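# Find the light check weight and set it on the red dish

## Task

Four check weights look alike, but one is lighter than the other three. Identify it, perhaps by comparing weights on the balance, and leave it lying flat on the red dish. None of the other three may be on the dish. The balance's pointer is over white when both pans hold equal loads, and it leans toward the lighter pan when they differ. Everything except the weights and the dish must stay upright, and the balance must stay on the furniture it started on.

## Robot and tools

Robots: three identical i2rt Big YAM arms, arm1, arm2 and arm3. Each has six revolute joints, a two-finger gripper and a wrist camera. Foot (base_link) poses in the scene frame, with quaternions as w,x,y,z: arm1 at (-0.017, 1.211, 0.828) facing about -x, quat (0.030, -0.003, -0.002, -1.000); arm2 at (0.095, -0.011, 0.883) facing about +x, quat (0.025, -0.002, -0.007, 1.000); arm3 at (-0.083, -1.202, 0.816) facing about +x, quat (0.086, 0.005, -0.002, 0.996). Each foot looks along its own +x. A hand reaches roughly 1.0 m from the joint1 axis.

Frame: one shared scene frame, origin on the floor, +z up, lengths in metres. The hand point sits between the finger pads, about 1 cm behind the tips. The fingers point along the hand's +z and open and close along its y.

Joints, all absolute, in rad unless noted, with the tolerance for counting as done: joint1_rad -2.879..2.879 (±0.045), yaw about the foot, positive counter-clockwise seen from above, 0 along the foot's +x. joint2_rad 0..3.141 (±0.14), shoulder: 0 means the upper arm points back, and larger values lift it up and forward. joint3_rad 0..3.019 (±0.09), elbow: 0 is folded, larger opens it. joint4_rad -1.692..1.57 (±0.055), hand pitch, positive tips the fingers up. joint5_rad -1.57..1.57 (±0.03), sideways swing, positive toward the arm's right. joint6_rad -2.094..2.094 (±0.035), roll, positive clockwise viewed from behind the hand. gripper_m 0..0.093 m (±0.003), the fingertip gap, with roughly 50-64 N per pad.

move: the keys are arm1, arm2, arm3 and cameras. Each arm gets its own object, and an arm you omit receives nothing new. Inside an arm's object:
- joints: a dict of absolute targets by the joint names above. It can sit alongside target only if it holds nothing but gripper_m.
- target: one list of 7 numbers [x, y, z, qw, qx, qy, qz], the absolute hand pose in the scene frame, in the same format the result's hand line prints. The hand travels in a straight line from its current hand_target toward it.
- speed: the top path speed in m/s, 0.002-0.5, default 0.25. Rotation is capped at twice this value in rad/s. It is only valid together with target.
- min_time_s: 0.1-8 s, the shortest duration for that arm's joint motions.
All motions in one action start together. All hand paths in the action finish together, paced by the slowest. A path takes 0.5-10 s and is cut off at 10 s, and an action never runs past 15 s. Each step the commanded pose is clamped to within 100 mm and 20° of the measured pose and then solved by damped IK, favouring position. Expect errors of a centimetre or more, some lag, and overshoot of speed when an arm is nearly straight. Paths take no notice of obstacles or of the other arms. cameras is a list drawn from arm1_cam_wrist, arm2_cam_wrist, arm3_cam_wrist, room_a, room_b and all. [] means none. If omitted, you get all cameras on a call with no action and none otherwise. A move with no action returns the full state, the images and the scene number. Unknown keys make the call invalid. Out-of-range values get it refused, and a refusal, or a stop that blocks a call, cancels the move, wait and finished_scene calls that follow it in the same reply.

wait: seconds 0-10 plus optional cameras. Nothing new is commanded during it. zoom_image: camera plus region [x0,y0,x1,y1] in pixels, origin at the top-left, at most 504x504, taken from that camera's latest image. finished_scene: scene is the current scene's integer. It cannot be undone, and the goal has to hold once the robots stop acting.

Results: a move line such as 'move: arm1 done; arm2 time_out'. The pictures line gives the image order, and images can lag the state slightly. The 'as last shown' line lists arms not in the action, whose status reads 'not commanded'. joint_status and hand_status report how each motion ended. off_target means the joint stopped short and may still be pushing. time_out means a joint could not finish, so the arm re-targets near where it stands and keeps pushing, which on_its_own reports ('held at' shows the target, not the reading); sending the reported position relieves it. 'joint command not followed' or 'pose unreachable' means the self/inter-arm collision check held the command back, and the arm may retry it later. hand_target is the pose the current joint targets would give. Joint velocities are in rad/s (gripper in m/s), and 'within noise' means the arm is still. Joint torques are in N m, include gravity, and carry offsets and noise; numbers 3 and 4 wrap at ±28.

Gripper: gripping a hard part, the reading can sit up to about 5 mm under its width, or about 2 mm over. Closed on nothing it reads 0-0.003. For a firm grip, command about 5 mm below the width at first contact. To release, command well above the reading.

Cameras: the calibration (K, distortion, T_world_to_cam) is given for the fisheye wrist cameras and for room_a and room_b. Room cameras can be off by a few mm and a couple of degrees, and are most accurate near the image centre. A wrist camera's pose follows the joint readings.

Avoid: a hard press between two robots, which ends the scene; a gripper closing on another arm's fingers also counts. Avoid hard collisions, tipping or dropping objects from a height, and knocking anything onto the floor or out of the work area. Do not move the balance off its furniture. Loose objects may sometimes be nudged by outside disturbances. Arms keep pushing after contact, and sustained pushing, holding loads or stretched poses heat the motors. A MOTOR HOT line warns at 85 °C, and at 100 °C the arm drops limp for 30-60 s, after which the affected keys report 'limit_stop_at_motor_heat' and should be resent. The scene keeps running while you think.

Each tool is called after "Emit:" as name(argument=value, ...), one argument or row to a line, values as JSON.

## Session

Emit:
move(
)

Scene clock: 0.00 s.
Joint torques (N m): no reading
Heat: arm1: hottest joint2_rad 35 °C; arm2: hottest joint2_rad 29 °C; arm3: hottest joint2_rad 34 °C.
Joint velocities: within noise
arm1.joint_positions: joint1_rad=+0.776 joint2_rad=+0.602 joint3_rad=+1.507 joint4_rad=-1.261 joint5_rad=+0.098 joint6_rad=+0.607 gripper_m=+0.09396
arm1.joint_status: not commanded
arm1.hand: x=-0.1701 y=+1.0660 z=+1.4453 quat_wxyz=(-0.349, -0.815, -0.066, +0.458) (m; scene frame)
arm1.hand_target: x=-0.1672 y=+1.0692 z=+1.4585 quat_wxyz=(-0.357, -0.807, -0.065, +0.467) (m; scene frame)
arm1.hand_status: not commanded
arm2.joint_positions: joint1_rad=+0.021 joint2_rad=+0.603 joint3_rad=+1.379 joint4_rad=-1.633 joint5_rad=-0.031 joint6_rad=+0.148 gripper_m=+0.09396
arm2.joint_status: not commanded
arm2.hand: x=-0.0901 y=-0.0176 z=+1.3638 quat_wxyz=(+0.028, +0.934, -0.076, -0.347) (m; scene frame)
arm2.hand_target: x=-0.0886 y=-0.0177 z=+1.3731 quat_wxyz=(+0.029, +0.930, -0.075, -0.358) (m; scene frame)
arm2.hand_status: not commanded
arm3.joint_positions: joint1_rad=+0.525 joint2_rad=+0.628 joint3_rad=+1.422 joint4_rad=-1.611 joint5_rad=-0.278 joint6_rad=-0.485 gripper_m=+0.09396
arm3.joint_status: not commanded
arm3.hand: x=-0.2389 y=-1.3139 z=+1.3216 quat_wxyz=(+0.100, +0.819, +0.423, -0.375) (m; scene frame)
arm3.hand_target: x=-0.2372 y=-1.3133 z=+1.3293 quat_wxyz=(+0.099, +0.815, +0.422, -0.384) (m; scene frame)
arm3.hand_status: not commanded
pictures: arm1_cam_wrist, arm2_cam_wrist, arm3_cam_wrist, room_a, room_b
camera_calibration:
arm1_cam_wrist: T_world_to_cam=[[-0.426578, 0.750242, -0.505142, -0.142259], [0.876534, 0.205232, -0.435395, 0.562627], [-0.22298, -0.628504, -0.74516, 1.8366], [0, 0, 0, 1]] pos_world=[-0.144322, 1.14557, 1.54166]
arm2_cam_wrist: T_world_to_cam=[[0.114776, 0.987548, -0.107587, 0.175562], [0.988832, -0.123942, -0.0827592, 0.205023], [-0.0950631, -0.0968864, -0.990745, 1.46502], [0, 0, 0, 1]] pos_world=[-0.0836141, -0.00602373, 1.48732]
arm3_cam_wrist: T_world_to_cam=[[-0.763962, 0.629021, 0.143855, 0.455582], [0.608574, 0.776494, -0.163383, 1.38403], [-0.214474, -0.0372722, -0.976018, 1.31615], [0, 0, 0, 1]] pos_world=[-0.211956, -1.3122, 1.44517]

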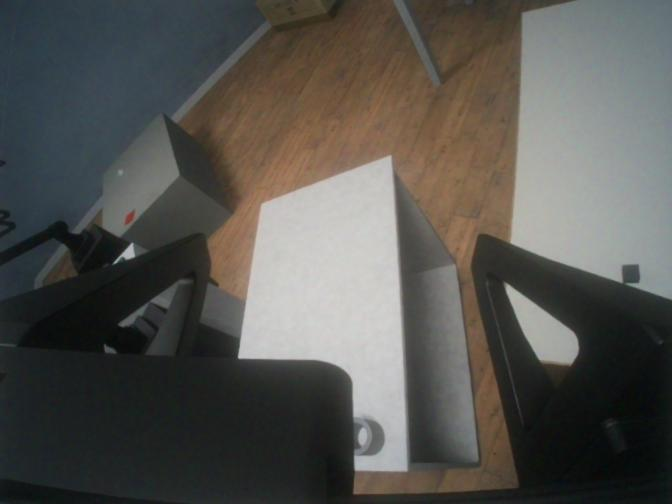

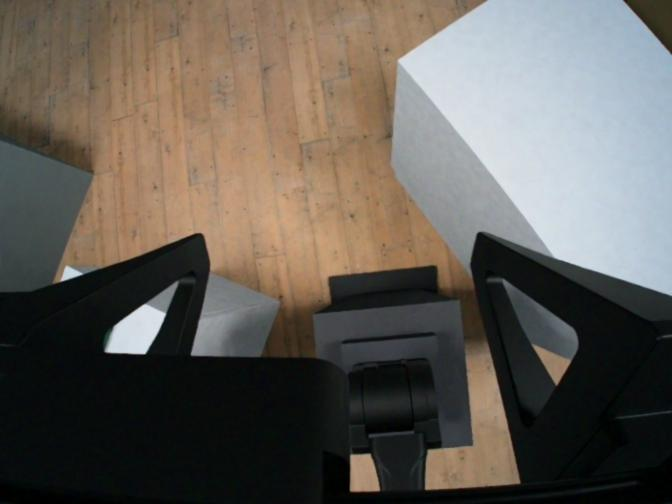

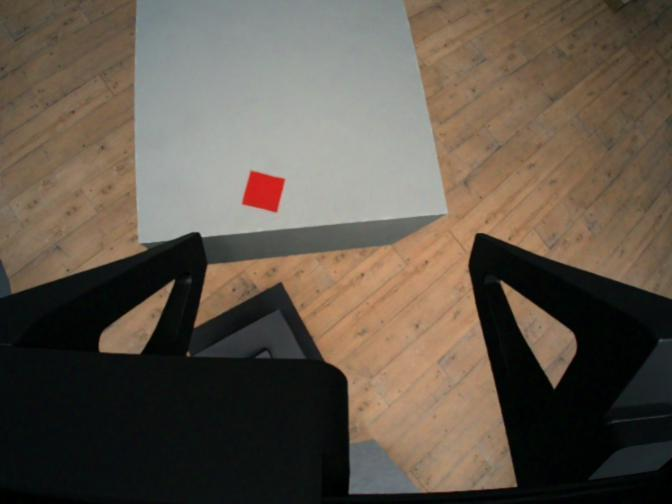

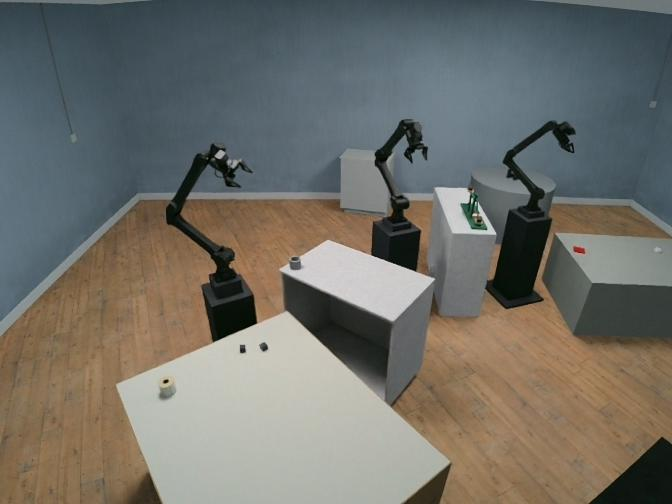

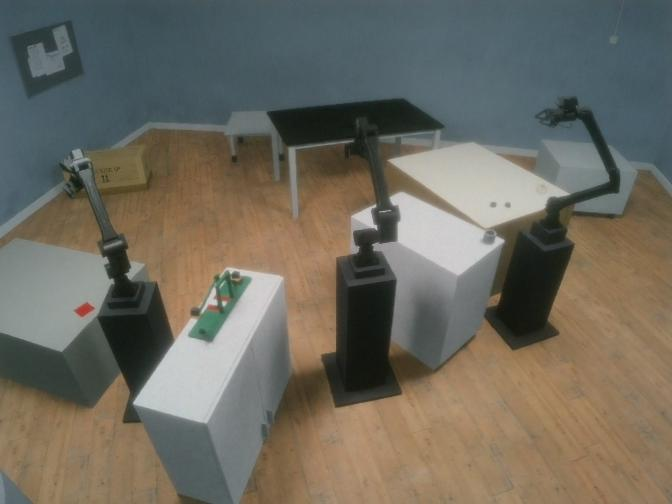

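Emit:
zoom_image(
  camera="room_a",
  region=[430, 175, 510, 245],
)

Emit:
zoom_image(
  camera="room_b",
  region=[170, 255, 260, 345],
)

Emit:
zoom_image(
  camera="room_a",
  region=[220, 330, 290, 370],
)

Scaled by 6.300 from the camera's 672x504 image, which has a finer 960x720 frame.

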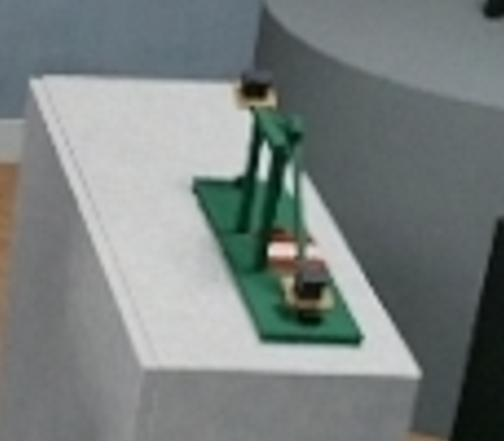

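Scaled by 5.600 from the camera's 672x504 image, which has a finer 960x720 frame.

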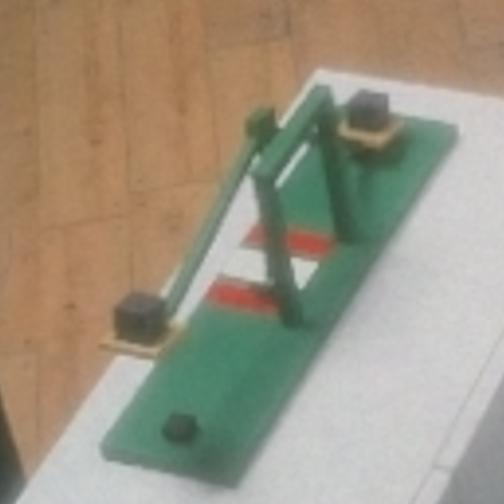

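Scaled by 7.200 from the camera's 672x504 image, which has a finer 960x720 frame.

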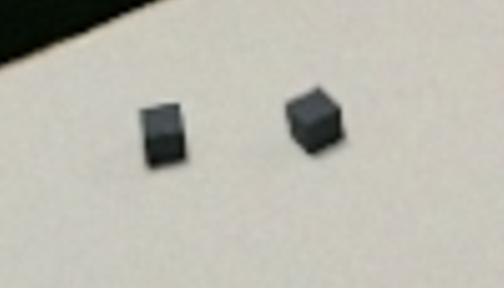

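Emit:
move(
  arm3={"joints":{"joint1_rad":-2.1,"joint2_rad":0.6,"joint3_rad":1.36,"joint4_rad":-1.5,"joint5_rad":0,"joint6_rad":0},"min_time_s":5},
  cameras=["arm3_cam_wrist"],
)

Scene clock: 6.33 s.
Joint torques (N m): arm1=[-0.32 3.37 9.98 1.99 0.07 -0.11] | arm2=[1.49 2.08 10.71 1.76 -0.02 0.08] | arm3=[-1.73 -0.15 6.54 2.3 0.13 0.07]
Heat: arm1: hottest joint2_rad 35 °C; arm2: hottest joint2_rad 29 °C; arm3: hottest joint2_rad 34 °C.
move: arm3 done
Joint velocities: within noise
arm1, arm2: as last shown
arm3.joint_positions: joint1_rad=-2.093 joint2_rad=+0.615 joint3_rad=+1.366 joint4_rad=-1.514 joint5_rad=-0.003 joint6_rad=-0.009 gripper_m=+0.09396
arm3.joint_status: all done
arm3.hand: x=+0.0557 y=-1.0427 z=+1.3097 quat_wxyz=(-0.353, +0.393, -0.832, -0.171) (m; scene frame)
arm3.hand_target: x=+0.0556 y=-1.0460 z=+1.3123 quat_wxyz=(-0.363, +0.384, -0.831, -0.174) (m; scene frame)
arm3.hand_status: not commanded
pictures: arm3_cam_wrist
camera_calibration:
arm3_cam_wrist: T_world_to_cam=[[0.769424, -0.638564, -0.0148882, -0.687421], [-0.629677, -0.754391, -0.185478, -0.506102], [0.107208, 0.152086, -0.982536, 1.56588], [0, 0, 0, 1]] pos_world=[0.0423627, -1.05891, 1.43442]

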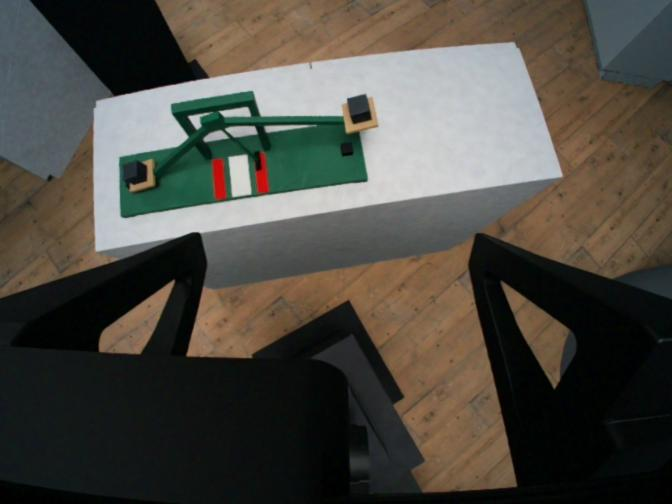

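Emit:
move(
  arm3={"target":[0.235,-0.88,1.04,-0.2274,0.4609,-0.8488,-0.1235],"speed":0.2},
  cameras=["arm3_cam_wrist"],
)

Scene clock: 9.33 s.
Joint torques (N m): arm1=[-0.32 3.37 9.94 2 0.1 -0.15] | arm2=[1.67 2.37 10.69 1.77 -0.03 0.09] | arm3=[-1.67 -8.88 10.07 1.84 -0.15 -0.13]
Heat: arm1: hottest joint2_rad 35 °C; arm2: hottest joint3_rad 30 °C; arm3: hottest joint2_rad 34 °C.
move: arm3 off_target
Joint velocities: within noise
arm1, arm2: as last shown
arm3.joint_positions: joint1_rad=-2.208 joint2_rad=+1.205 joint3_rad=+1.017 joint4_rad=-0.888 joint5_rad=-0.108 joint6_rad=-0.206 gripper_m=+0.09396
arm3.joint_status: not commanded
arm3.hand: x=+0.2263 y=-0.8843 z=+1.0350 quat_wxyz=(-0.218, +0.461, -0.852, -0.122) (m; scene frame)
arm3.hand_target: x=+0.2348 y=-0.8802 z=+1.0401 quat_wxyz=(-0.228, +0.461, -0.849, -0.123) (m; scene frame)
arm3.hand_status: off_target (0.011 m and 1.1 deg from the pose sent, 0.362 m and 17.4 deg at the start)
pictures: arm3_cam_wrist
camera_calibration:
arm3_cam_wrist: T_world_to_cam=[[0.83259, -0.553743, -0.0127522, -0.66312], [-0.548949, -0.828012, 0.114237, -0.723777], [-0.0738171, -0.0881124, -0.993372, 1.09344], [0, 0, 0, 1]] pos_world=[0.235505, -0.870148, 1.16042]

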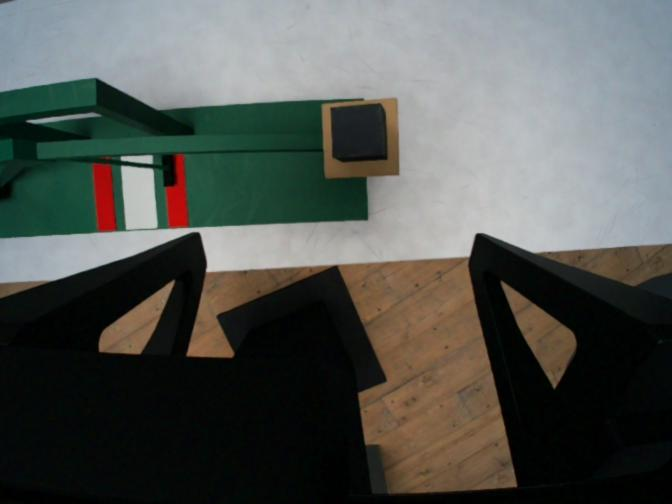

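Emit:
move(
  arm3={"target":[0.268,-0.832,0.960,-0.2241,0.483,-0.8365,-0.1294],"speed":0.1},
  cameras=["arm3_cam_wrist"],
)

Scene clock: 11.37 s.
Joint torques (N m): arm1=[-0.15 2.9 10 2.18 0.1 -0.14] | arm2=[1.49 2.2 10.77 1.77 -0.03 0.08] | arm3=[-0.5 -10.87 8.68 1.89 -0.19 -0.13]
Heat: arm1: hottest joint2_rad 35 °C; arm2: hottest joint3_rad 30 °C; arm3: hottest joint2_rad 34 °C.
move: arm3 done
Joint velocities: within noise
arm1, arm2: as last shown
arm3.joint_positions: joint1_rad=-2.206 joint2_rad=+1.417 joint3_rad=+1.017 joint4_rad=-0.658 joint5_rad=-0.125 joint6_rad=-0.237 gripper_m=+0.09396
arm3.joint_status: not commanded
arm3.hand: x=+0.2674 y=-0.8388 z=+0.9668 quat_wxyz=(-0.226, +0.476, -0.840, -0.129) (m; scene frame)
arm3.hand_target: x=+0.2678 y=-0.8322 z=+0.9601 quat_wxyz=(-0.224, +0.483, -0.837, -0.129) (m; scene frame)
arm3.hand_status: done (0.010 m and 1.0 deg from the pose sent, 0.100 m and 3.3 deg at the start)
pictures: arm3_cam_wrist
camera_calibration:
arm3_cam_wrist: T_world_to_cam=[[0.852659, -0.522418, -0.00726879, -0.657416], [-0.519606, -0.84936, 0.0927229, -0.66062], [-0.0546139, -0.075284, -0.995665, 1.04052], [0, 0, 0, 1]] pos_world=[0.274116, -0.826215, 1.09249]

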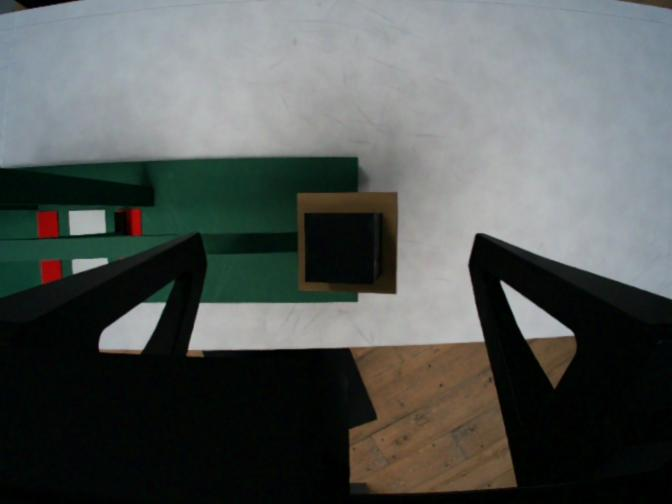

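Emit:
move(
  arm3={"target":[0.268,-0.830,0.926,-0.2241,0.483,-0.8365,-0.1294],"speed":0.06},
  cameras=["arm3_cam_wrist"],
)

Scene clock: 12.77 s.
Joint torques (N m): arm1=[-0.62 3.25 9.89 2.09 0.13 -0.19] | arm2=[1.49 2.26 10.71 1.73 -0.03 0.08] | arm3=[-0.38 -11.11 7.75 1.87 -0.15 -0.11]
Heat: arm1: hottest joint2_rad 35 °C; arm2: hottest joint3_rad 30 °C; arm3: hottest joint2_rad 34 °C.
move: arm3 off_target
Joint velocities: within noise
arm1, arm2: as last shown
arm3.joint_positions: joint1_rad=-2.204 joint2_rad=+1.460 joint3_rad=+0.976 joint4_rad=-0.562 joint5_rad=-0.125 joint6_rad=-0.237 gripper_m=+0.09396
arm3.joint_status: not commanded
arm3.hand: x=+0.2702 y=-0.8341 z=+0.9383 quat_wxyz=(-0.232, +0.476, -0.838, -0.130) (m; scene frame)
arm3.hand_target: x=+0.2677 y=-0.8303 z=+0.9262 quat_wxyz=(-0.224, +0.483, -0.837, -0.129) (m; scene frame)
arm3.hand_status: off_target (0.013 m and 1.2 deg from the pose sent, 0.042 m and 1.0 deg at the start)
pictures: arm3_cam_wrist
camera_calibration:
arm3_cam_wrist: T_world_to_cam=[[0.853858, -0.520489, -0.00436014, -0.65901], [-0.518449, -0.851197, 0.0816983, -0.643947], [-0.0462344, -0.0674982, -0.996648, 1.01785], [0, 0, 0, 1]] pos_world=[0.275906, -0.82243, 1.06417]

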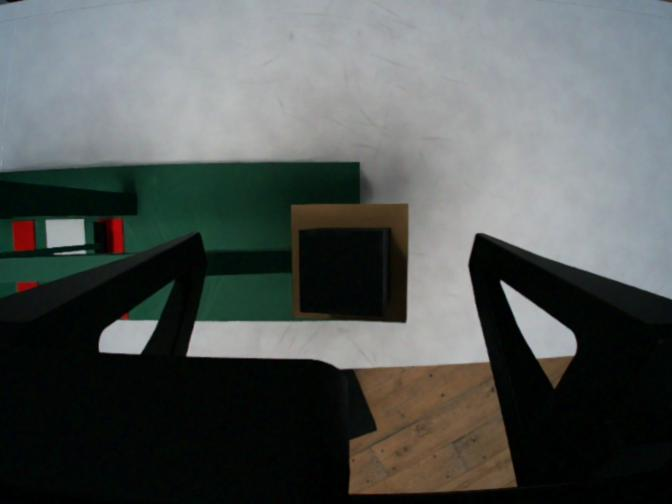

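Lower 1 cm more and grip.

Emit:
move(
  arm3={"target":[0.268,-0.831,0.915,-0.2241,0.483,-0.8365,-0.1294],"speed":0.04},
)

Emit:
move(
  arm3={"joints":{"gripper_m":0.02}},
  cameras=["arm3_cam_wrist"],
)

Scene clock: 13.90 s.
Joint torques (N m): arm1=[-0.32 2.78 9.96 2.18 0.1 -0.15] | arm2=[1.55 2.2 10.71 1.77 -0.02 0.09] | arm3=[-0.5 -11.16 7.56 1.84 -0.18 -0.12]
Heat: arm1: hottest joint2_rad 35 °C; arm2: hottest joint3_rad 31 °C; arm3: hottest joint2_rad 34 °C.
move: arm3 off_target
Joint velocities: within noise
arm1, arm2: as last shown
arm3.joint_positions: joint1_rad=-2.204 joint2_rad=+1.472 joint3_rad=+0.960 joint4_rad=-0.531 joint5_rad=-0.125 joint6_rad=-0.237 gripper_m=+0.09396
arm3.joint_status: not commanded
arm3.hand: x=+0.2703 y=-0.8339 z=+0.9290 quat_wxyz=(-0.233, +0.476, -0.838, -0.131) (m; scene frame)
arm3.hand_target: x=+0.2677 y=-0.8314 z=+0.9152 quat_wxyz=(-0.224, +0.483, -0.837, -0.129) (m; scene frame)
arm3.hand_status: off_target (0.015 m and 1.3 deg from the pose sent, 0.024 m and 1.2 deg at the start)
pictures: none

Scene clock: 14.60 s.
Joint torques (N m): arm1=[-0.67 2.67 9.91 2.19 0.08 -0.14] | arm2=[1.61 2.26 10.74 1.8 -0.05 0.08] | arm3=[-0.56 -11.11 7.53 1.85 -0.16 -0.12]
Heat: arm1: hottest joint2_rad 35 °C; arm2: hottest joint3_rad 31 °C; arm3: hottest joint2_rad 34 °C.
move: arm3 off_target
Joint velocities: within noise
arm1, arm2: as last shown
arm3.joint_positions: joint1_rad=-2.204 joint2_rad=+1.472 joint3_rad=+0.960 joint4_rad=-0.530 joint5_rad=-0.125 joint6_rad=-0.237 gripper_m=+0.03002
arm3.joint_status: gripper_m off_target (ended at +0.03004, target +0.02000)
arm3.hand: x=+0.2702 y=-0.8335 z=+0.9292 quat_wxyz=(-0.234, +0.476, -0.837, -0.131) (m; scene frame)
arm3.hand_target: x=+0.2676 y=-0.8313 z=+0.9152 quat_wxyz=(-0.224, +0.483, -0.836, -0.129) (m; scene frame)
arm3.hand_status: not commanded
pictures: arm3_cam_wrist
camera_calibration:
arm3_cam_wrist: T_world_to_cam=[[0.854386, -0.519627, -0.00362851, -0.658865], [-0.517828, -0.85197, 0.0774681, -0.639676], [-0.0433458, -0.0643087, -0.996988, 1.01094], [0, 0, 0, 1]] pos_world=[0.275503, -0.822336, 1.05506]

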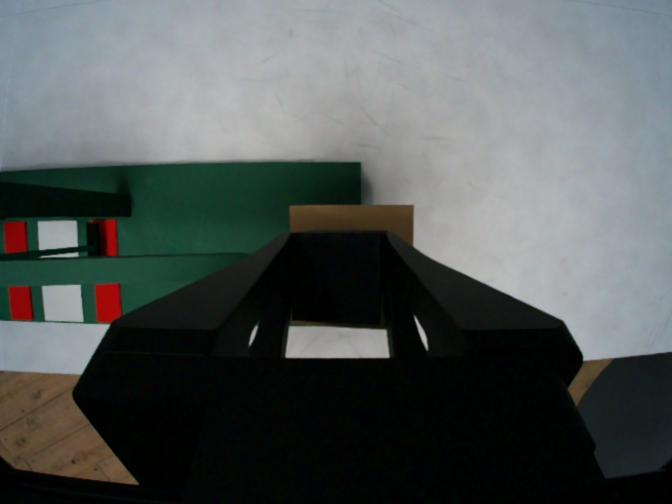

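Emit:
move(
  arm3={"target":[0.268,-0.832,1.09,-0.2241,0.483,-0.8365,-0.1294],"speed":0.12},
)

Emit:
move(
  arm3={"joints":{"joint2_rad":0.85,"joint3_rad":1.1,"joint4_rad":-1.2},"min_time_s":2},
)

Emit:
move(
  arm3={"joints":{"joint1_rad":1.1,"joint2_rad":0.75,"joint3_rad":1.2,"joint4_rad":-1.3,"joint5_rad":0,"joint6_rad":0},"min_time_s":6},
  cameras=["arm3_cam_wrist"],
)

Scene clock: 17.10 s.
Joint torques (N m): arm1=[-0.21 3.19 9.88 2.04 0.07 -0.16] | arm2=[1.55 2.14 10.77 1.77 -0.04 0.1] | arm3=[-0.32 -13.27 12.72 1.14 -0.09 -0.1]
Heat: arm1: hottest joint3_rad 36 °C; arm2: hottest joint3_rad 31 °C; arm3: hottest joint2_rad 34 °C.
move: arm3 off_target
Joint velocities: within noise
arm1, arm2: as last shown
arm3.joint_positions: joint1_rad=-2.204 joint2_rad=+1.365 joint3_rad=+1.232 joint4_rad=-0.990 joint5_rad=-0.126 joint6_rad=-0.238 gripper_m=+0.03002
arm3.joint_status: not commanded
arm3.hand: x=+0.2619 y=-0.8432 z=+1.0577 quat_wxyz=(-0.196, +0.479, -0.847, -0.122) (m; scene frame)
arm3.hand_target: x=+0.2670 y=-0.8331 z=+1.0900 quat_wxyz=(-0.224, +0.483, -0.836, -0.130) (m; scene frame)
arm3.hand_status: off_target (0.035 m and 3.6 deg from the pose sent, 0.161 m and 1.3 deg at the start)
pictures: none

Scene clock: 19.57 s.
Joint torques (N m): arm1=[-0.5 3.02 9.99 2.14 0.11 -0.15] | arm2=[1.67 2.32 10.69 1.77 -0.02 0.08] | arm3=[-0.38 -5.25 8.7 1.29 -0.08 -0.1]
Heat: arm1: hottest joint3_rad 36 °C; arm2: hottest joint3_rad 32 °C; arm3: hottest joint2_rad 34 °C.
move: arm3 done
Joint velocities: within noise
arm1.joint_positions: joint1_rad=+0.776 joint2_rad=+0.602 joint3_rad=+1.507 joint4_rad=-1.261 joint5_rad=+0.098 joint6_rad=+0.607 gripper_m=+0.09396
arm1.joint_status: not commanded
arm1.hand: x=-0.1701 y=+1.0660 z=+1.4453 quat_wxyz=(-0.349, -0.815, -0.066, +0.458) (m; scene frame)
arm1.hand_target: x=-0.1672 y=+1.0692 z=+1.4585 quat_wxyz=(-0.357, -0.807, -0.065, +0.467) (m; scene frame)
arm1.hand_status: not commanded
arm2.joint_positions: joint1_rad=+0.021 joint2_rad=+0.603 joint3_rad=+1.379 joint4_rad=-1.633 joint5_rad=-0.031 joint6_rad=+0.148 gripper_m=+0.09396
arm2.joint_status: not commanded
arm2.hand: x=-0.0901 y=-0.0176 z=+1.3638 quat_wxyz=(+0.028, +0.934, -0.076, -0.347) (m; scene frame)
arm2.hand_target: x=-0.0886 y=-0.0177 z=+1.3731 quat_wxyz=(+0.029, +0.930, -0.075, -0.358) (m; scene frame)
arm2.hand_status: not commanded
arm3.joint_positions: joint1_rad=-2.204 joint2_rad=+0.860 joint3_rad=+1.100 joint4_rad=-1.194 joint5_rad=-0.126 joint6_rad=-0.238 gripper_m=+0.03002
arm3.joint_status: all done
arm3.hand: x=+0.1500 y=-0.9524 z=+1.1672 quat_wxyz=(-0.274, +0.473, -0.825, -0.142) (m; scene frame)
arm3.hand_target: x=+0.1455 y=-0.9530 z=+1.1691 quat_wxyz=(-0.276, +0.478, -0.822, -0.142) (m; scene frame)
arm3.hand_status: not commanded
pictures: none

Scene clock: 26.03 s.
Joint torques (N m): arm1=[-0.26 2.43 10.1 2.09 0.09 -0.15] | arm2=[1.44 2.37 10.77 1.8 -0.02 0.08] | arm3=[-0.56 -4.01 12.57 1.39 0.15 0.07]
Heat: arm1: hottest joint3_rad 37 °C; arm2: hottest joint3_rad 33 °C; arm3: hottest joint2_rad 34 °C.
move: arm3 done
Joint velocities: within noise
arm1, arm2: as last shown
arm3.joint_positions: joint1_rad=+1.093 joint2_rad=+0.766 joint3_rad=+1.145 joint4_rad=-1.294 joint5_rad=-0.003 joint6_rad=-0.009 gripper_m=+0.03002
arm3.joint_status: all done
arm3.hand: x=-0.2623 y=-1.4442 z=+1.2034 quat_wxyz=(+0.139, +0.845, +0.426, -0.291) (m; scene frame)
arm3.hand_target: x=-0.2587 y=-1.4427 z=+1.2349 quat_wxyz=(+0.154, +0.836, +0.420, -0.318) (m; scene frame)
arm3.hand_status: not commanded
pictures: arm3_cam_wrist
camera_calibration:
arm3_cam_wrist: T_world_to_cam=[[-0.796321, 0.604845, 0.00602454, 0.659124], [0.604266, 0.795926, -0.0369354, 1.35492], [-0.0271353, -0.025772, -0.999299, 1.2847], [0, 0, 0, 1]] pos_world=[-0.258998, -1.44398, 1.32988]

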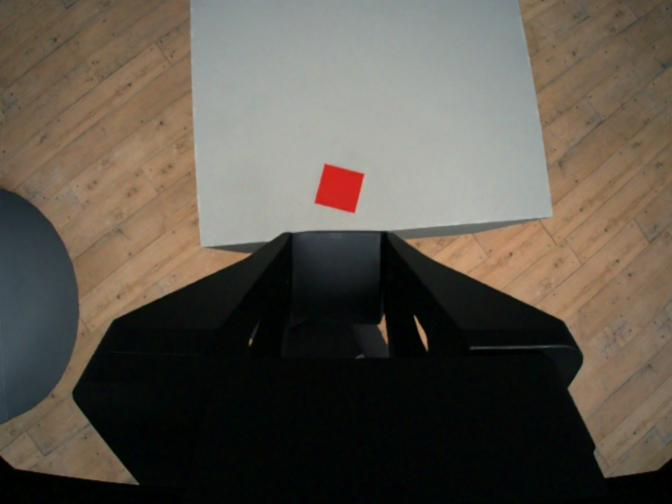

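Emit:
move(
  arm3={"target":[-0.368,-1.575,0.68,0.1154,0.8645,0.4308,-0.2316],"speed":0.2},
  cameras=["arm3_cam_wrist","room_a"],
)

Emit:
zoom_image(
  camera="room_a",
  region=[520, 180, 640, 270],
)

Scene clock: 30.63 s.
Joint torques (N m): arm1=[-0.15 2.73 9.94 2.06 0.1 -0.15] | arm2=[1.38 2.37 10.74 1.74 -0.03 0.09] | arm3=[-1.44 -12.75 4.9 1.98 -0.08 0.04]
Heat: arm1: hottest joint3_rad 38 °C; arm2: hottest joint3_rad 34 °C; arm3: hottest joint2_rad 34 °C.
move: arm3 off_target
Joint velocities: within noise
arm1, arm2: as last shown
arm3.joint_positions: joint1_rad=+1.093 joint2_rad=+1.981 joint3_rad=+0.682 joint4_rad=+0.233 joint5_rad=-0.009 joint6_rad=-0.008 gripper_m=+0.03002
arm3.joint_status: not commanded
arm3.hand: x=-0.3601 y=-1.5659 z=+0.6823 quat_wxyz=(+0.110, +0.864, +0.436, -0.225) (m; scene frame)
arm3.hand_target: x=-0.3677 y=-1.5747 z=+0.6802 quat_wxyz=(+0.115, +0.864, +0.431, -0.232) (m; scene frame)
arm3.hand_status: off_target (0.012 m and 1.2 deg from the pose sent, 0.550 m and 7.7 deg at the start)
pictures: arm3_cam_wrist, room_a
camera_calibration:
arm3_cam_wrist: T_world_to_cam=[[-0.797845, 0.602862, 0.000121479, 0.658395], [0.598921, 0.792607, 0.114313, 1.38139], [0.0688185, 0.0912766, -0.993445, 0.971977], [0, 0, 0, 1]] pos_world=[-0.368934, -1.58054, 0.807615]

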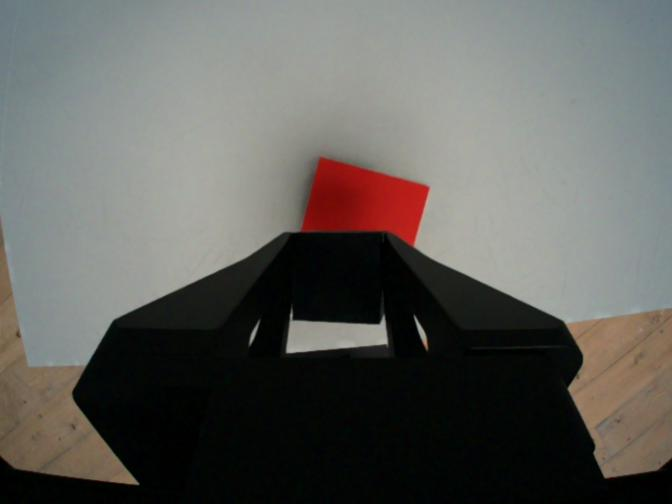

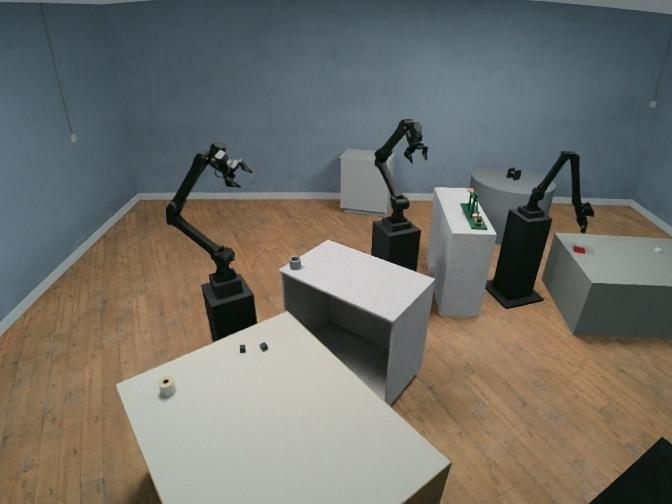

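Scaled by 4.200 from the camera's 672x504 image, which has a finer 960x720 frame.

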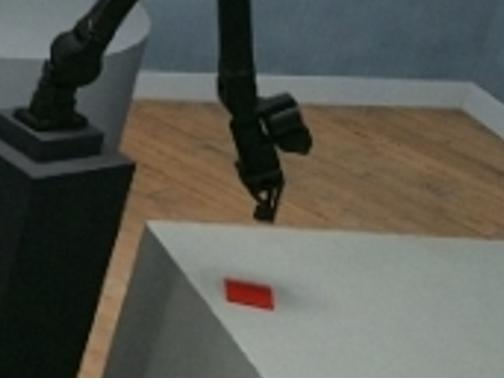

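Emit:
move(
  arm3={"target":[-0.381,-1.571,0.58,0.1154,0.8645,0.4308,-0.2316],"speed":0.1},
  cameras=["arm3_cam_wrist"],
)

Scene clock: 32.73 s.
Joint torques (N m): arm1=[-0.44 2.9 9.95 2.11 0.1 -0.17] | arm2=[1.49 2.43 10.73 1.78 -0.03 0.09] | arm3=[-1.9 -14.45 2.59 2 -0.09 -0.13]
Heat: arm1: hottest joint3_rad 38 °C; arm2: hottest joint3_rad 34 °C; arm3: hottest joint2_rad 35 °C.
move: arm3 done
Joint velocities: within noise
arm1, arm2: as last shown
arm3.joint_positions: joint1_rad=+1.068 joint2_rad=+2.304 joint3_rad=+0.792 joint4_rad=+0.455 joint5_rad=-0.024 joint6_rad=-0.017 gripper_m=+0.03002
arm3.joint_status: not commanded
arm3.hand: x=-0.3759 y=-1.5696 z=+0.5860 quat_wxyz=(+0.114, +0.866, +0.430, -0.228) (m; scene frame)
arm3.hand_target: x=-0.3808 y=-1.5708 z=+0.5801 quat_wxyz=(+0.115, +0.865, +0.431, -0.231) (m; scene frame)
arm3.hand_status: done (0.008 m and 0.5 deg from the pose sent, 0.105 m and 1.2 deg at the start)
pictures: arm3_cam_wrist
camera_calibration:
arm3_cam_wrist: T_world_to_cam=[[-0.79139, 0.611255, -0.00832384, 0.668547], [0.607245, 0.787621, 0.10444, 1.40592], [0.0703954, 0.0775981, -0.994496, 0.857594], [0, 0, 0, 1]] pos_world=[-0.385026, -1.58253, 0.711605]

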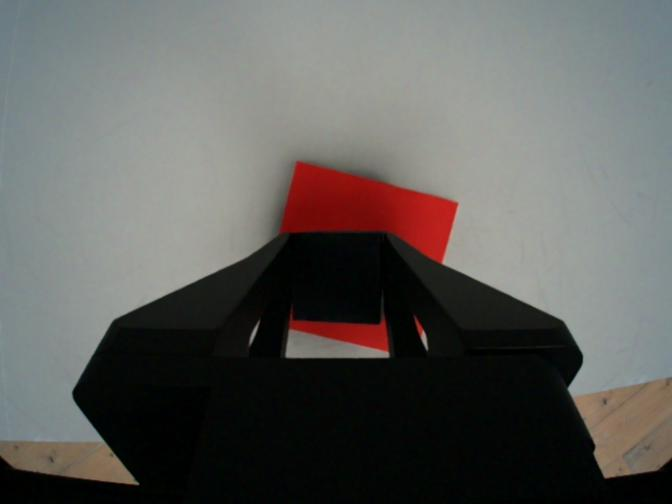

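Emit:
move(
  arm3={"target":[-0.380,-1.560,0.545,0.1154,0.8645,0.4308,-0.2316],"speed":0.06},
)

Emit:
move(
  arm3={"target":[-0.380,-1.560,0.532,0.1154,0.8645,0.4308,-0.2316],"speed":0.03},
)

Emit:
move(
  arm3={"target":[-0.380,-1.560,0.522,0.1154,0.8645,0.4308,-0.2316],"speed":0.03},
  cameras=["arm3_cam_wrist","room_a"],
)

Emit:
zoom_image(
  camera="room_a",
  region=[540, 200, 620, 265],
)

Scene clock: 34.20 s.
Joint torques (N m): arm1=[-0.67 3.14 10.02 2.26 0.07 -0.15] | arm2=[1.44 2.26 10.71 1.78 -0.03 0.09] | arm3=[-1.79 -14.39 1.81 1.91 -0.1 -0.13]
Heat: arm1: hottest joint3_rad 38 °C; arm2: hottest joint3_rad 34 °C; arm3: hottest joint2_rad 35 °C.
move: arm3 done
Joint velocities: within noise
arm1, arm2: as last shown
arm3.joint_positions: joint1_rad=+1.053 joint2_rad=+2.410 joint3_rad=+0.819 joint4_rad=+0.539 joint5_rad=-0.032 joint6_rad=-0.030 gripper_m=+0.03002
arm3.joint_status: not commanded
arm3.hand: x=-0.3773 y=-1.5616 z=+0.5528 quat_wxyz=(+0.115, +0.865, +0.430, -0.230) (m; scene frame)
arm3.hand_target: x=-0.3799 y=-1.5599 z=+0.5452 quat_wxyz=(+0.115, +0.865, +0.431, -0.232) (m; scene frame)
arm3.hand_status: done (0.008 m and 0.2 deg from the pose sent, 0.042 m and 0.5 deg at the start)
pictures: none

Scene clock: 35.23 s.
Joint torques (N m): arm1=[-0.38 2.43 9.99 2.11 0.1 -0.14] | arm2=[1.44 2.2 10.7 1.8 -0.04 0.09] | arm3=[-1.96 -14.62 1.42 2.14 -0.1 -0.13]
Heat: arm1: hottest joint3_rad 38 °C; arm2: hottest joint3_rad 34 °C; arm3: hottest joint2_rad 35 °C.
move: arm3 done
Joint velocities: within noise
arm1, arm2: as last shown
arm3.joint_positions: joint1_rad=+1.053 joint2_rad=+2.448 joint3_rad=+0.840 joint4_rad=+0.558 joint5_rad=-0.032 joint6_rad=-0.030 gripper_m=+0.03002
arm3.joint_status: not commanded
arm3.hand: x=-0.3782 y=-1.5624 z=+0.5406 quat_wxyz=(+0.116, +0.865, +0.430, -0.231) (m; scene frame)
arm3.hand_target: x=-0.3800 y=-1.5600 z=+0.5323 quat_wxyz=(+0.115, +0.865, +0.431, -0.232) (m; scene frame)
arm3.hand_status: done (0.009 m and 0.2 deg from the pose sent, 0.021 m and 0.2 deg at the start)
pictures: none

Scene clock: 36.20 s.
Joint torques (N m): arm1=[-0.26 2.96 9.81 2.11 0.1 -0.14] | arm2=[1.55 2.26 10.71 1.77 -0.02 0.07] | arm3=[-1.85 -13.86 1.69 1.87 -0.1 -0.13]
Heat: arm1: hottest joint3_rad 38 °C; arm2: hottest joint3_rad 34 °C; arm3: hottest joint2_rad 35 °C.
move: arm3 off_target
Joint velocities: within noise
arm1, arm2: as last shown
arm3.joint_positions: joint1_rad=+1.053 joint2_rad=+2.465 joint3_rad=+0.853 joint4_rad=+0.576 joint5_rad=-0.032 joint6_rad=-0.030 gripper_m=+0.03002
arm3.joint_status: not commanded
arm3.hand: x=-0.3812 y=-1.5660 z=+0.5367 quat_wxyz=(+0.119, +0.863, +0.429, -0.237) (m; scene frame)
arm3.hand_target: x=-0.3796 y=-1.5597 z=+0.5226 quat_wxyz=(+0.115, +0.865, +0.431, -0.232) (m; scene frame)
arm3.hand_status: off_target (0.016 m and 0.8 deg from the pose sent, 0.019 m and 0.2 deg at the start)
pictures: arm3_cam_wrist, room_a
camera_calibration:
arm3_cam_wrist: T_world_to_cam=[[-0.791673, 0.610896, -0.00776449, 0.660777], [0.608281, 0.789343, 0.0832617, 1.42572], [0.056993, 0.061193, -0.996497, 0.778878], [0, 0, 0, 1]] pos_world=[-0.388506, -1.57671, 0.662573]

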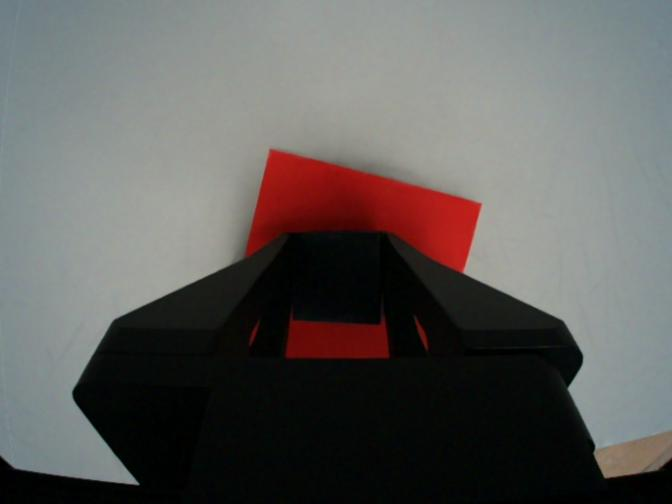

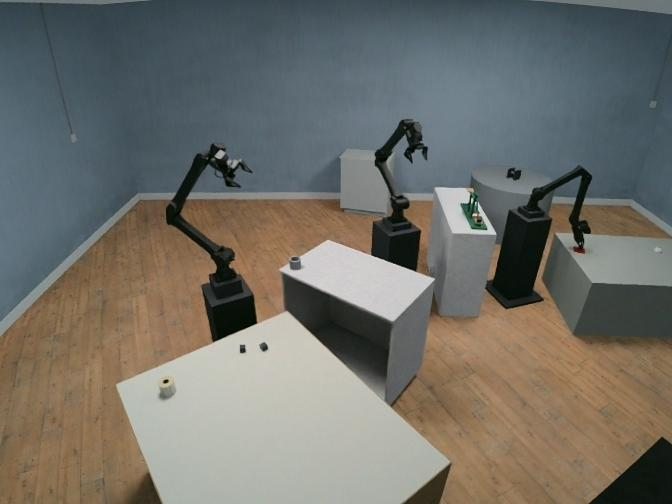

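Scaled by 6.300 from the camera's 672x504 image, which has a finer 960x720 frame.

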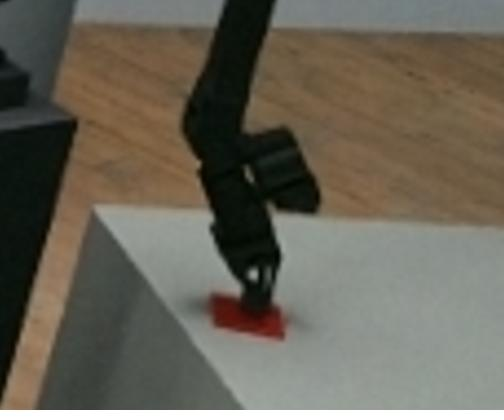

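Emit:
move(
  arm3={"target":[-0.380,-1.562,0.529,0.1154,0.8645,0.4308,-0.2316],"speed":0.03},
)

Emit:
move(
  arm3={"joints":{"gripper_m":0.06}},
)

Emit:
move(
  arm3={"target":[-0.344,-1.513,0.64,0.1154,0.8645,0.4308,-0.2316],"speed":0.1},
  cameras=["arm3_cam_wrist","room_a","room_b"],
)

Emit:
zoom_image(
  camera="room_a",
  region=[430, 180, 620, 265],
)

Emit:
zoom_image(
  camera="arm3_cam_wrist",
  region=[200, 50, 480, 260],
)

Scene clock: 37.40 s.
Joint torques (N m): arm1=[-0.44 2.78 9.88 2.15 0.09 -0.14] | arm2=[1.61 2.14 10.74 1.78 -0.03 0.08] | arm3=[-1.67 -15.33 1.22 1.37 -0.03 -0.1]
Heat: arm1: hottest joint3_rad 38 °C; arm2: hottest joint3_rad 35 °C; arm3: hottest joint2_rad 35 °C.
move: arm3 done
Joint velocities: within noise
arm1, arm2: as last shown
arm3.joint_positions: joint1_rad=+1.053 joint2_rad=+2.465 joint3_rad=+0.853 joint4_rad=+0.576 joint5_rad=-0.032 joint6_rad=-0.030 gripper_m=+0.03002
arm3.joint_status: not commanded
arm3.hand: x=-0.3812 y=-1.5660 z=+0.5367 quat_wxyz=(+0.119, +0.863, +0.429, -0.237) (m; scene frame)
arm3.hand_target: x=-0.3799 y=-1.5619 z=+0.5292 quat_wxyz=(+0.115, +0.865, +0.431, -0.232) (m; scene frame)
arm3.hand_status: done (0.009 m and 0.8 deg from the pose sent, 0.009 m and 0.8 deg at the start)
pictures: none

Scene clock: 38.03 s.
Joint torques (N m): arm1=[-0.38 2.9 9.8 2.18 0.06 -0.17] | arm2=[1.49 2.2 10.7 1.76 -0.03 0.08] | arm3=[-1.61 -15.27 1.24 1.35 -0.04 -0.11]
Heat: arm1: hottest joint3_rad 38 °C; arm2: hottest joint3_rad 35 °C; arm3: hottest joint2_rad 35 °C.
move: arm3 done
Joint velocities: within noise
arm1.joint_positions: joint1_rad=+0.776 joint2_rad=+0.602 joint3_rad=+1.507 joint4_rad=-1.261 joint5_rad=+0.098 joint6_rad=+0.607 gripper_m=+0.09396
arm1.joint_status: not commanded
arm1.hand: x=-0.1701 y=+1.0660 z=+1.4453 quat_wxyz=(-0.349, -0.815, -0.066, +0.458) (m; scene frame)
arm1.hand_target: x=-0.1672 y=+1.0692 z=+1.4585 quat_wxyz=(-0.357, -0.807, -0.065, +0.467) (m; scene frame)
arm1.hand_status: not commanded
arm2.joint_positions: joint1_rad=+0.021 joint2_rad=+0.603 joint3_rad=+1.379 joint4_rad=-1.633 joint5_rad=-0.031 joint6_rad=+0.148 gripper_m=+0.09396
arm2.joint_status: not commanded
arm2.hand: x=-0.0901 y=-0.0176 z=+1.3638 quat_wxyz=(+0.028, +0.934, -0.076, -0.347) (m; scene frame)
arm2.hand_target: x=-0.0886 y=-0.0177 z=+1.3731 quat_wxyz=(+0.029, +0.930, -0.075, -0.358) (m; scene frame)
arm2.hand_status: not commanded
arm3.joint_positions: joint1_rad=+1.053 joint2_rad=+2.465 joint3_rad=+0.853 joint4_rad=+0.576 joint5_rad=-0.032 joint6_rad=-0.030 gripper_m=+0.05984
arm3.joint_status: all done
arm3.hand: x=-0.3812 y=-1.5660 z=+0.5367 quat_wxyz=(+0.119, +0.863, +0.429, -0.237) (m; scene frame)
arm3.hand_target: x=-0.3799 y=-1.5619 z=+0.5292 quat_wxyz=(+0.115, +0.865, +0.431, -0.232) (m; scene frame)
arm3.hand_status: not commanded
pictures: none

Scene clock: 40.03 s.
Joint torques (N m): arm1=[-0.38 2.84 9.94 1.99 0.06 -0.15] | arm2=[1.55 2.49 10.74 1.78 -0.03 0.08] | arm3=[-1.96 -14.56 0.8 1.09 -0.1 -0.13]
Heat: arm1: hottest joint3_rad 39 °C; arm2: hottest joint3_rad 35 °C; arm3: hottest joint2_rad 35 °C.
move: arm3 done
Joint velocities: within noise
arm1, arm2: as last shown
arm3.joint_positions: joint1_rad=+1.042 joint2_rad=+2.126 joint3_rad=+0.566 joint4_rad=+0.511 joint5_rad=-0.037 joint6_rad=-0.040 gripper_m=+0.05993
arm3.joint_status: not commanded
arm3.hand: x=-0.3423 y=-1.5153 z=+0.6364 quat_wxyz=(+0.116, +0.865, +0.430, -0.231) (m; scene frame)
arm3.hand_target: x=-0.3439 y=-1.5131 z=+0.6399 quat_wxyz=(+0.115, +0.865, +0.431, -0.232) (m; scene frame)
arm3.hand_status: done (0.005 m and 0.1 deg from the pose sent, 0.122 m and 0.8 deg at the start)
pictures: arm3_cam_wrist, room_a, room_b
camera_calibration:
arm3_cam_wrist: T_world_to_cam=[[-0.791988, 0.610482, -0.00821153, 0.660893], [0.607045, 0.788823, 0.0962035, 1.34437], [0.0652079, 0.0712072, -0.995328, 0.890158], [0, 0, 0, 1]] pos_world=[-0.350719, -1.52732, 0.762092]

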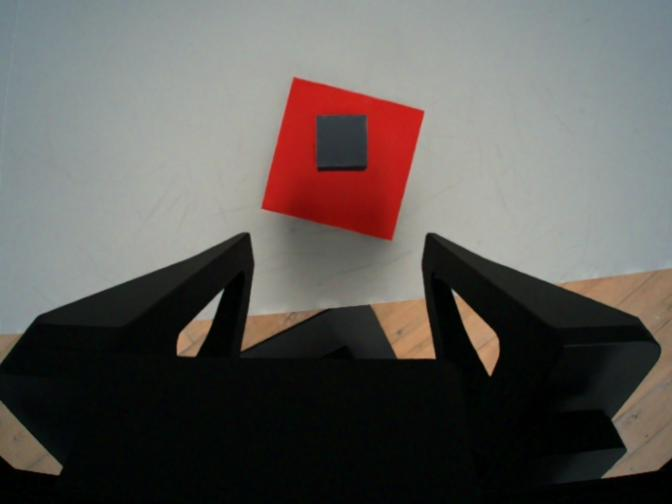

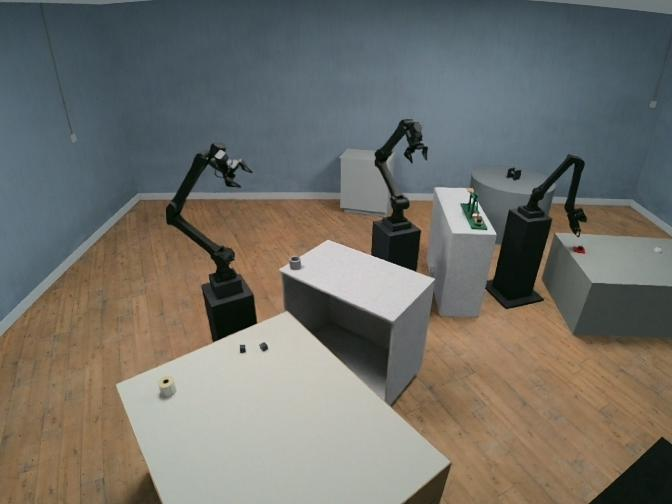

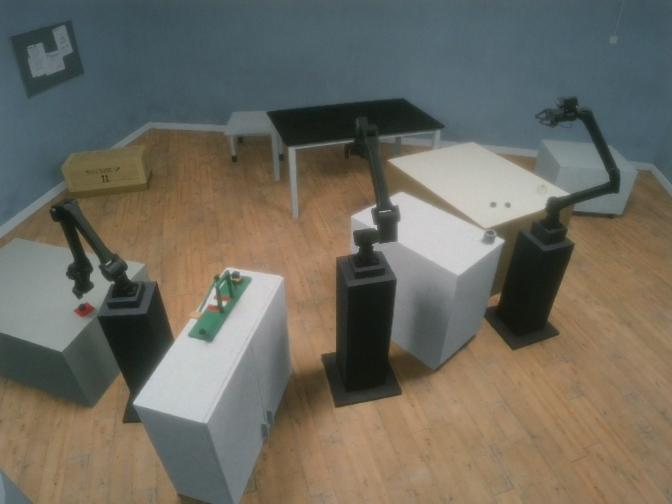

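Scaled by 2.653 from the camera's 672x504 image, which has a finer 960x720 frame.

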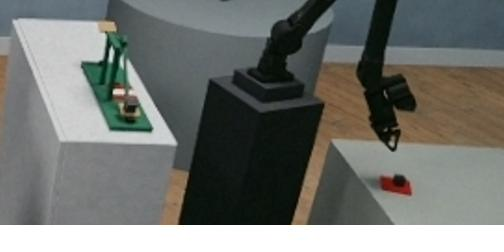

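Scaled by 1.800 from the camera's 672x504 image, which has a finer 960x720 frame.

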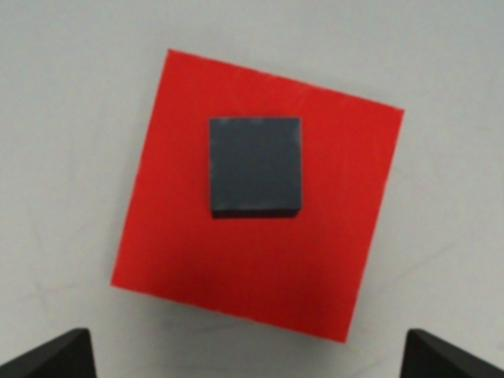

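Emit:
finished_scene(
  scene=2,
)

The scene is finished: the task was done.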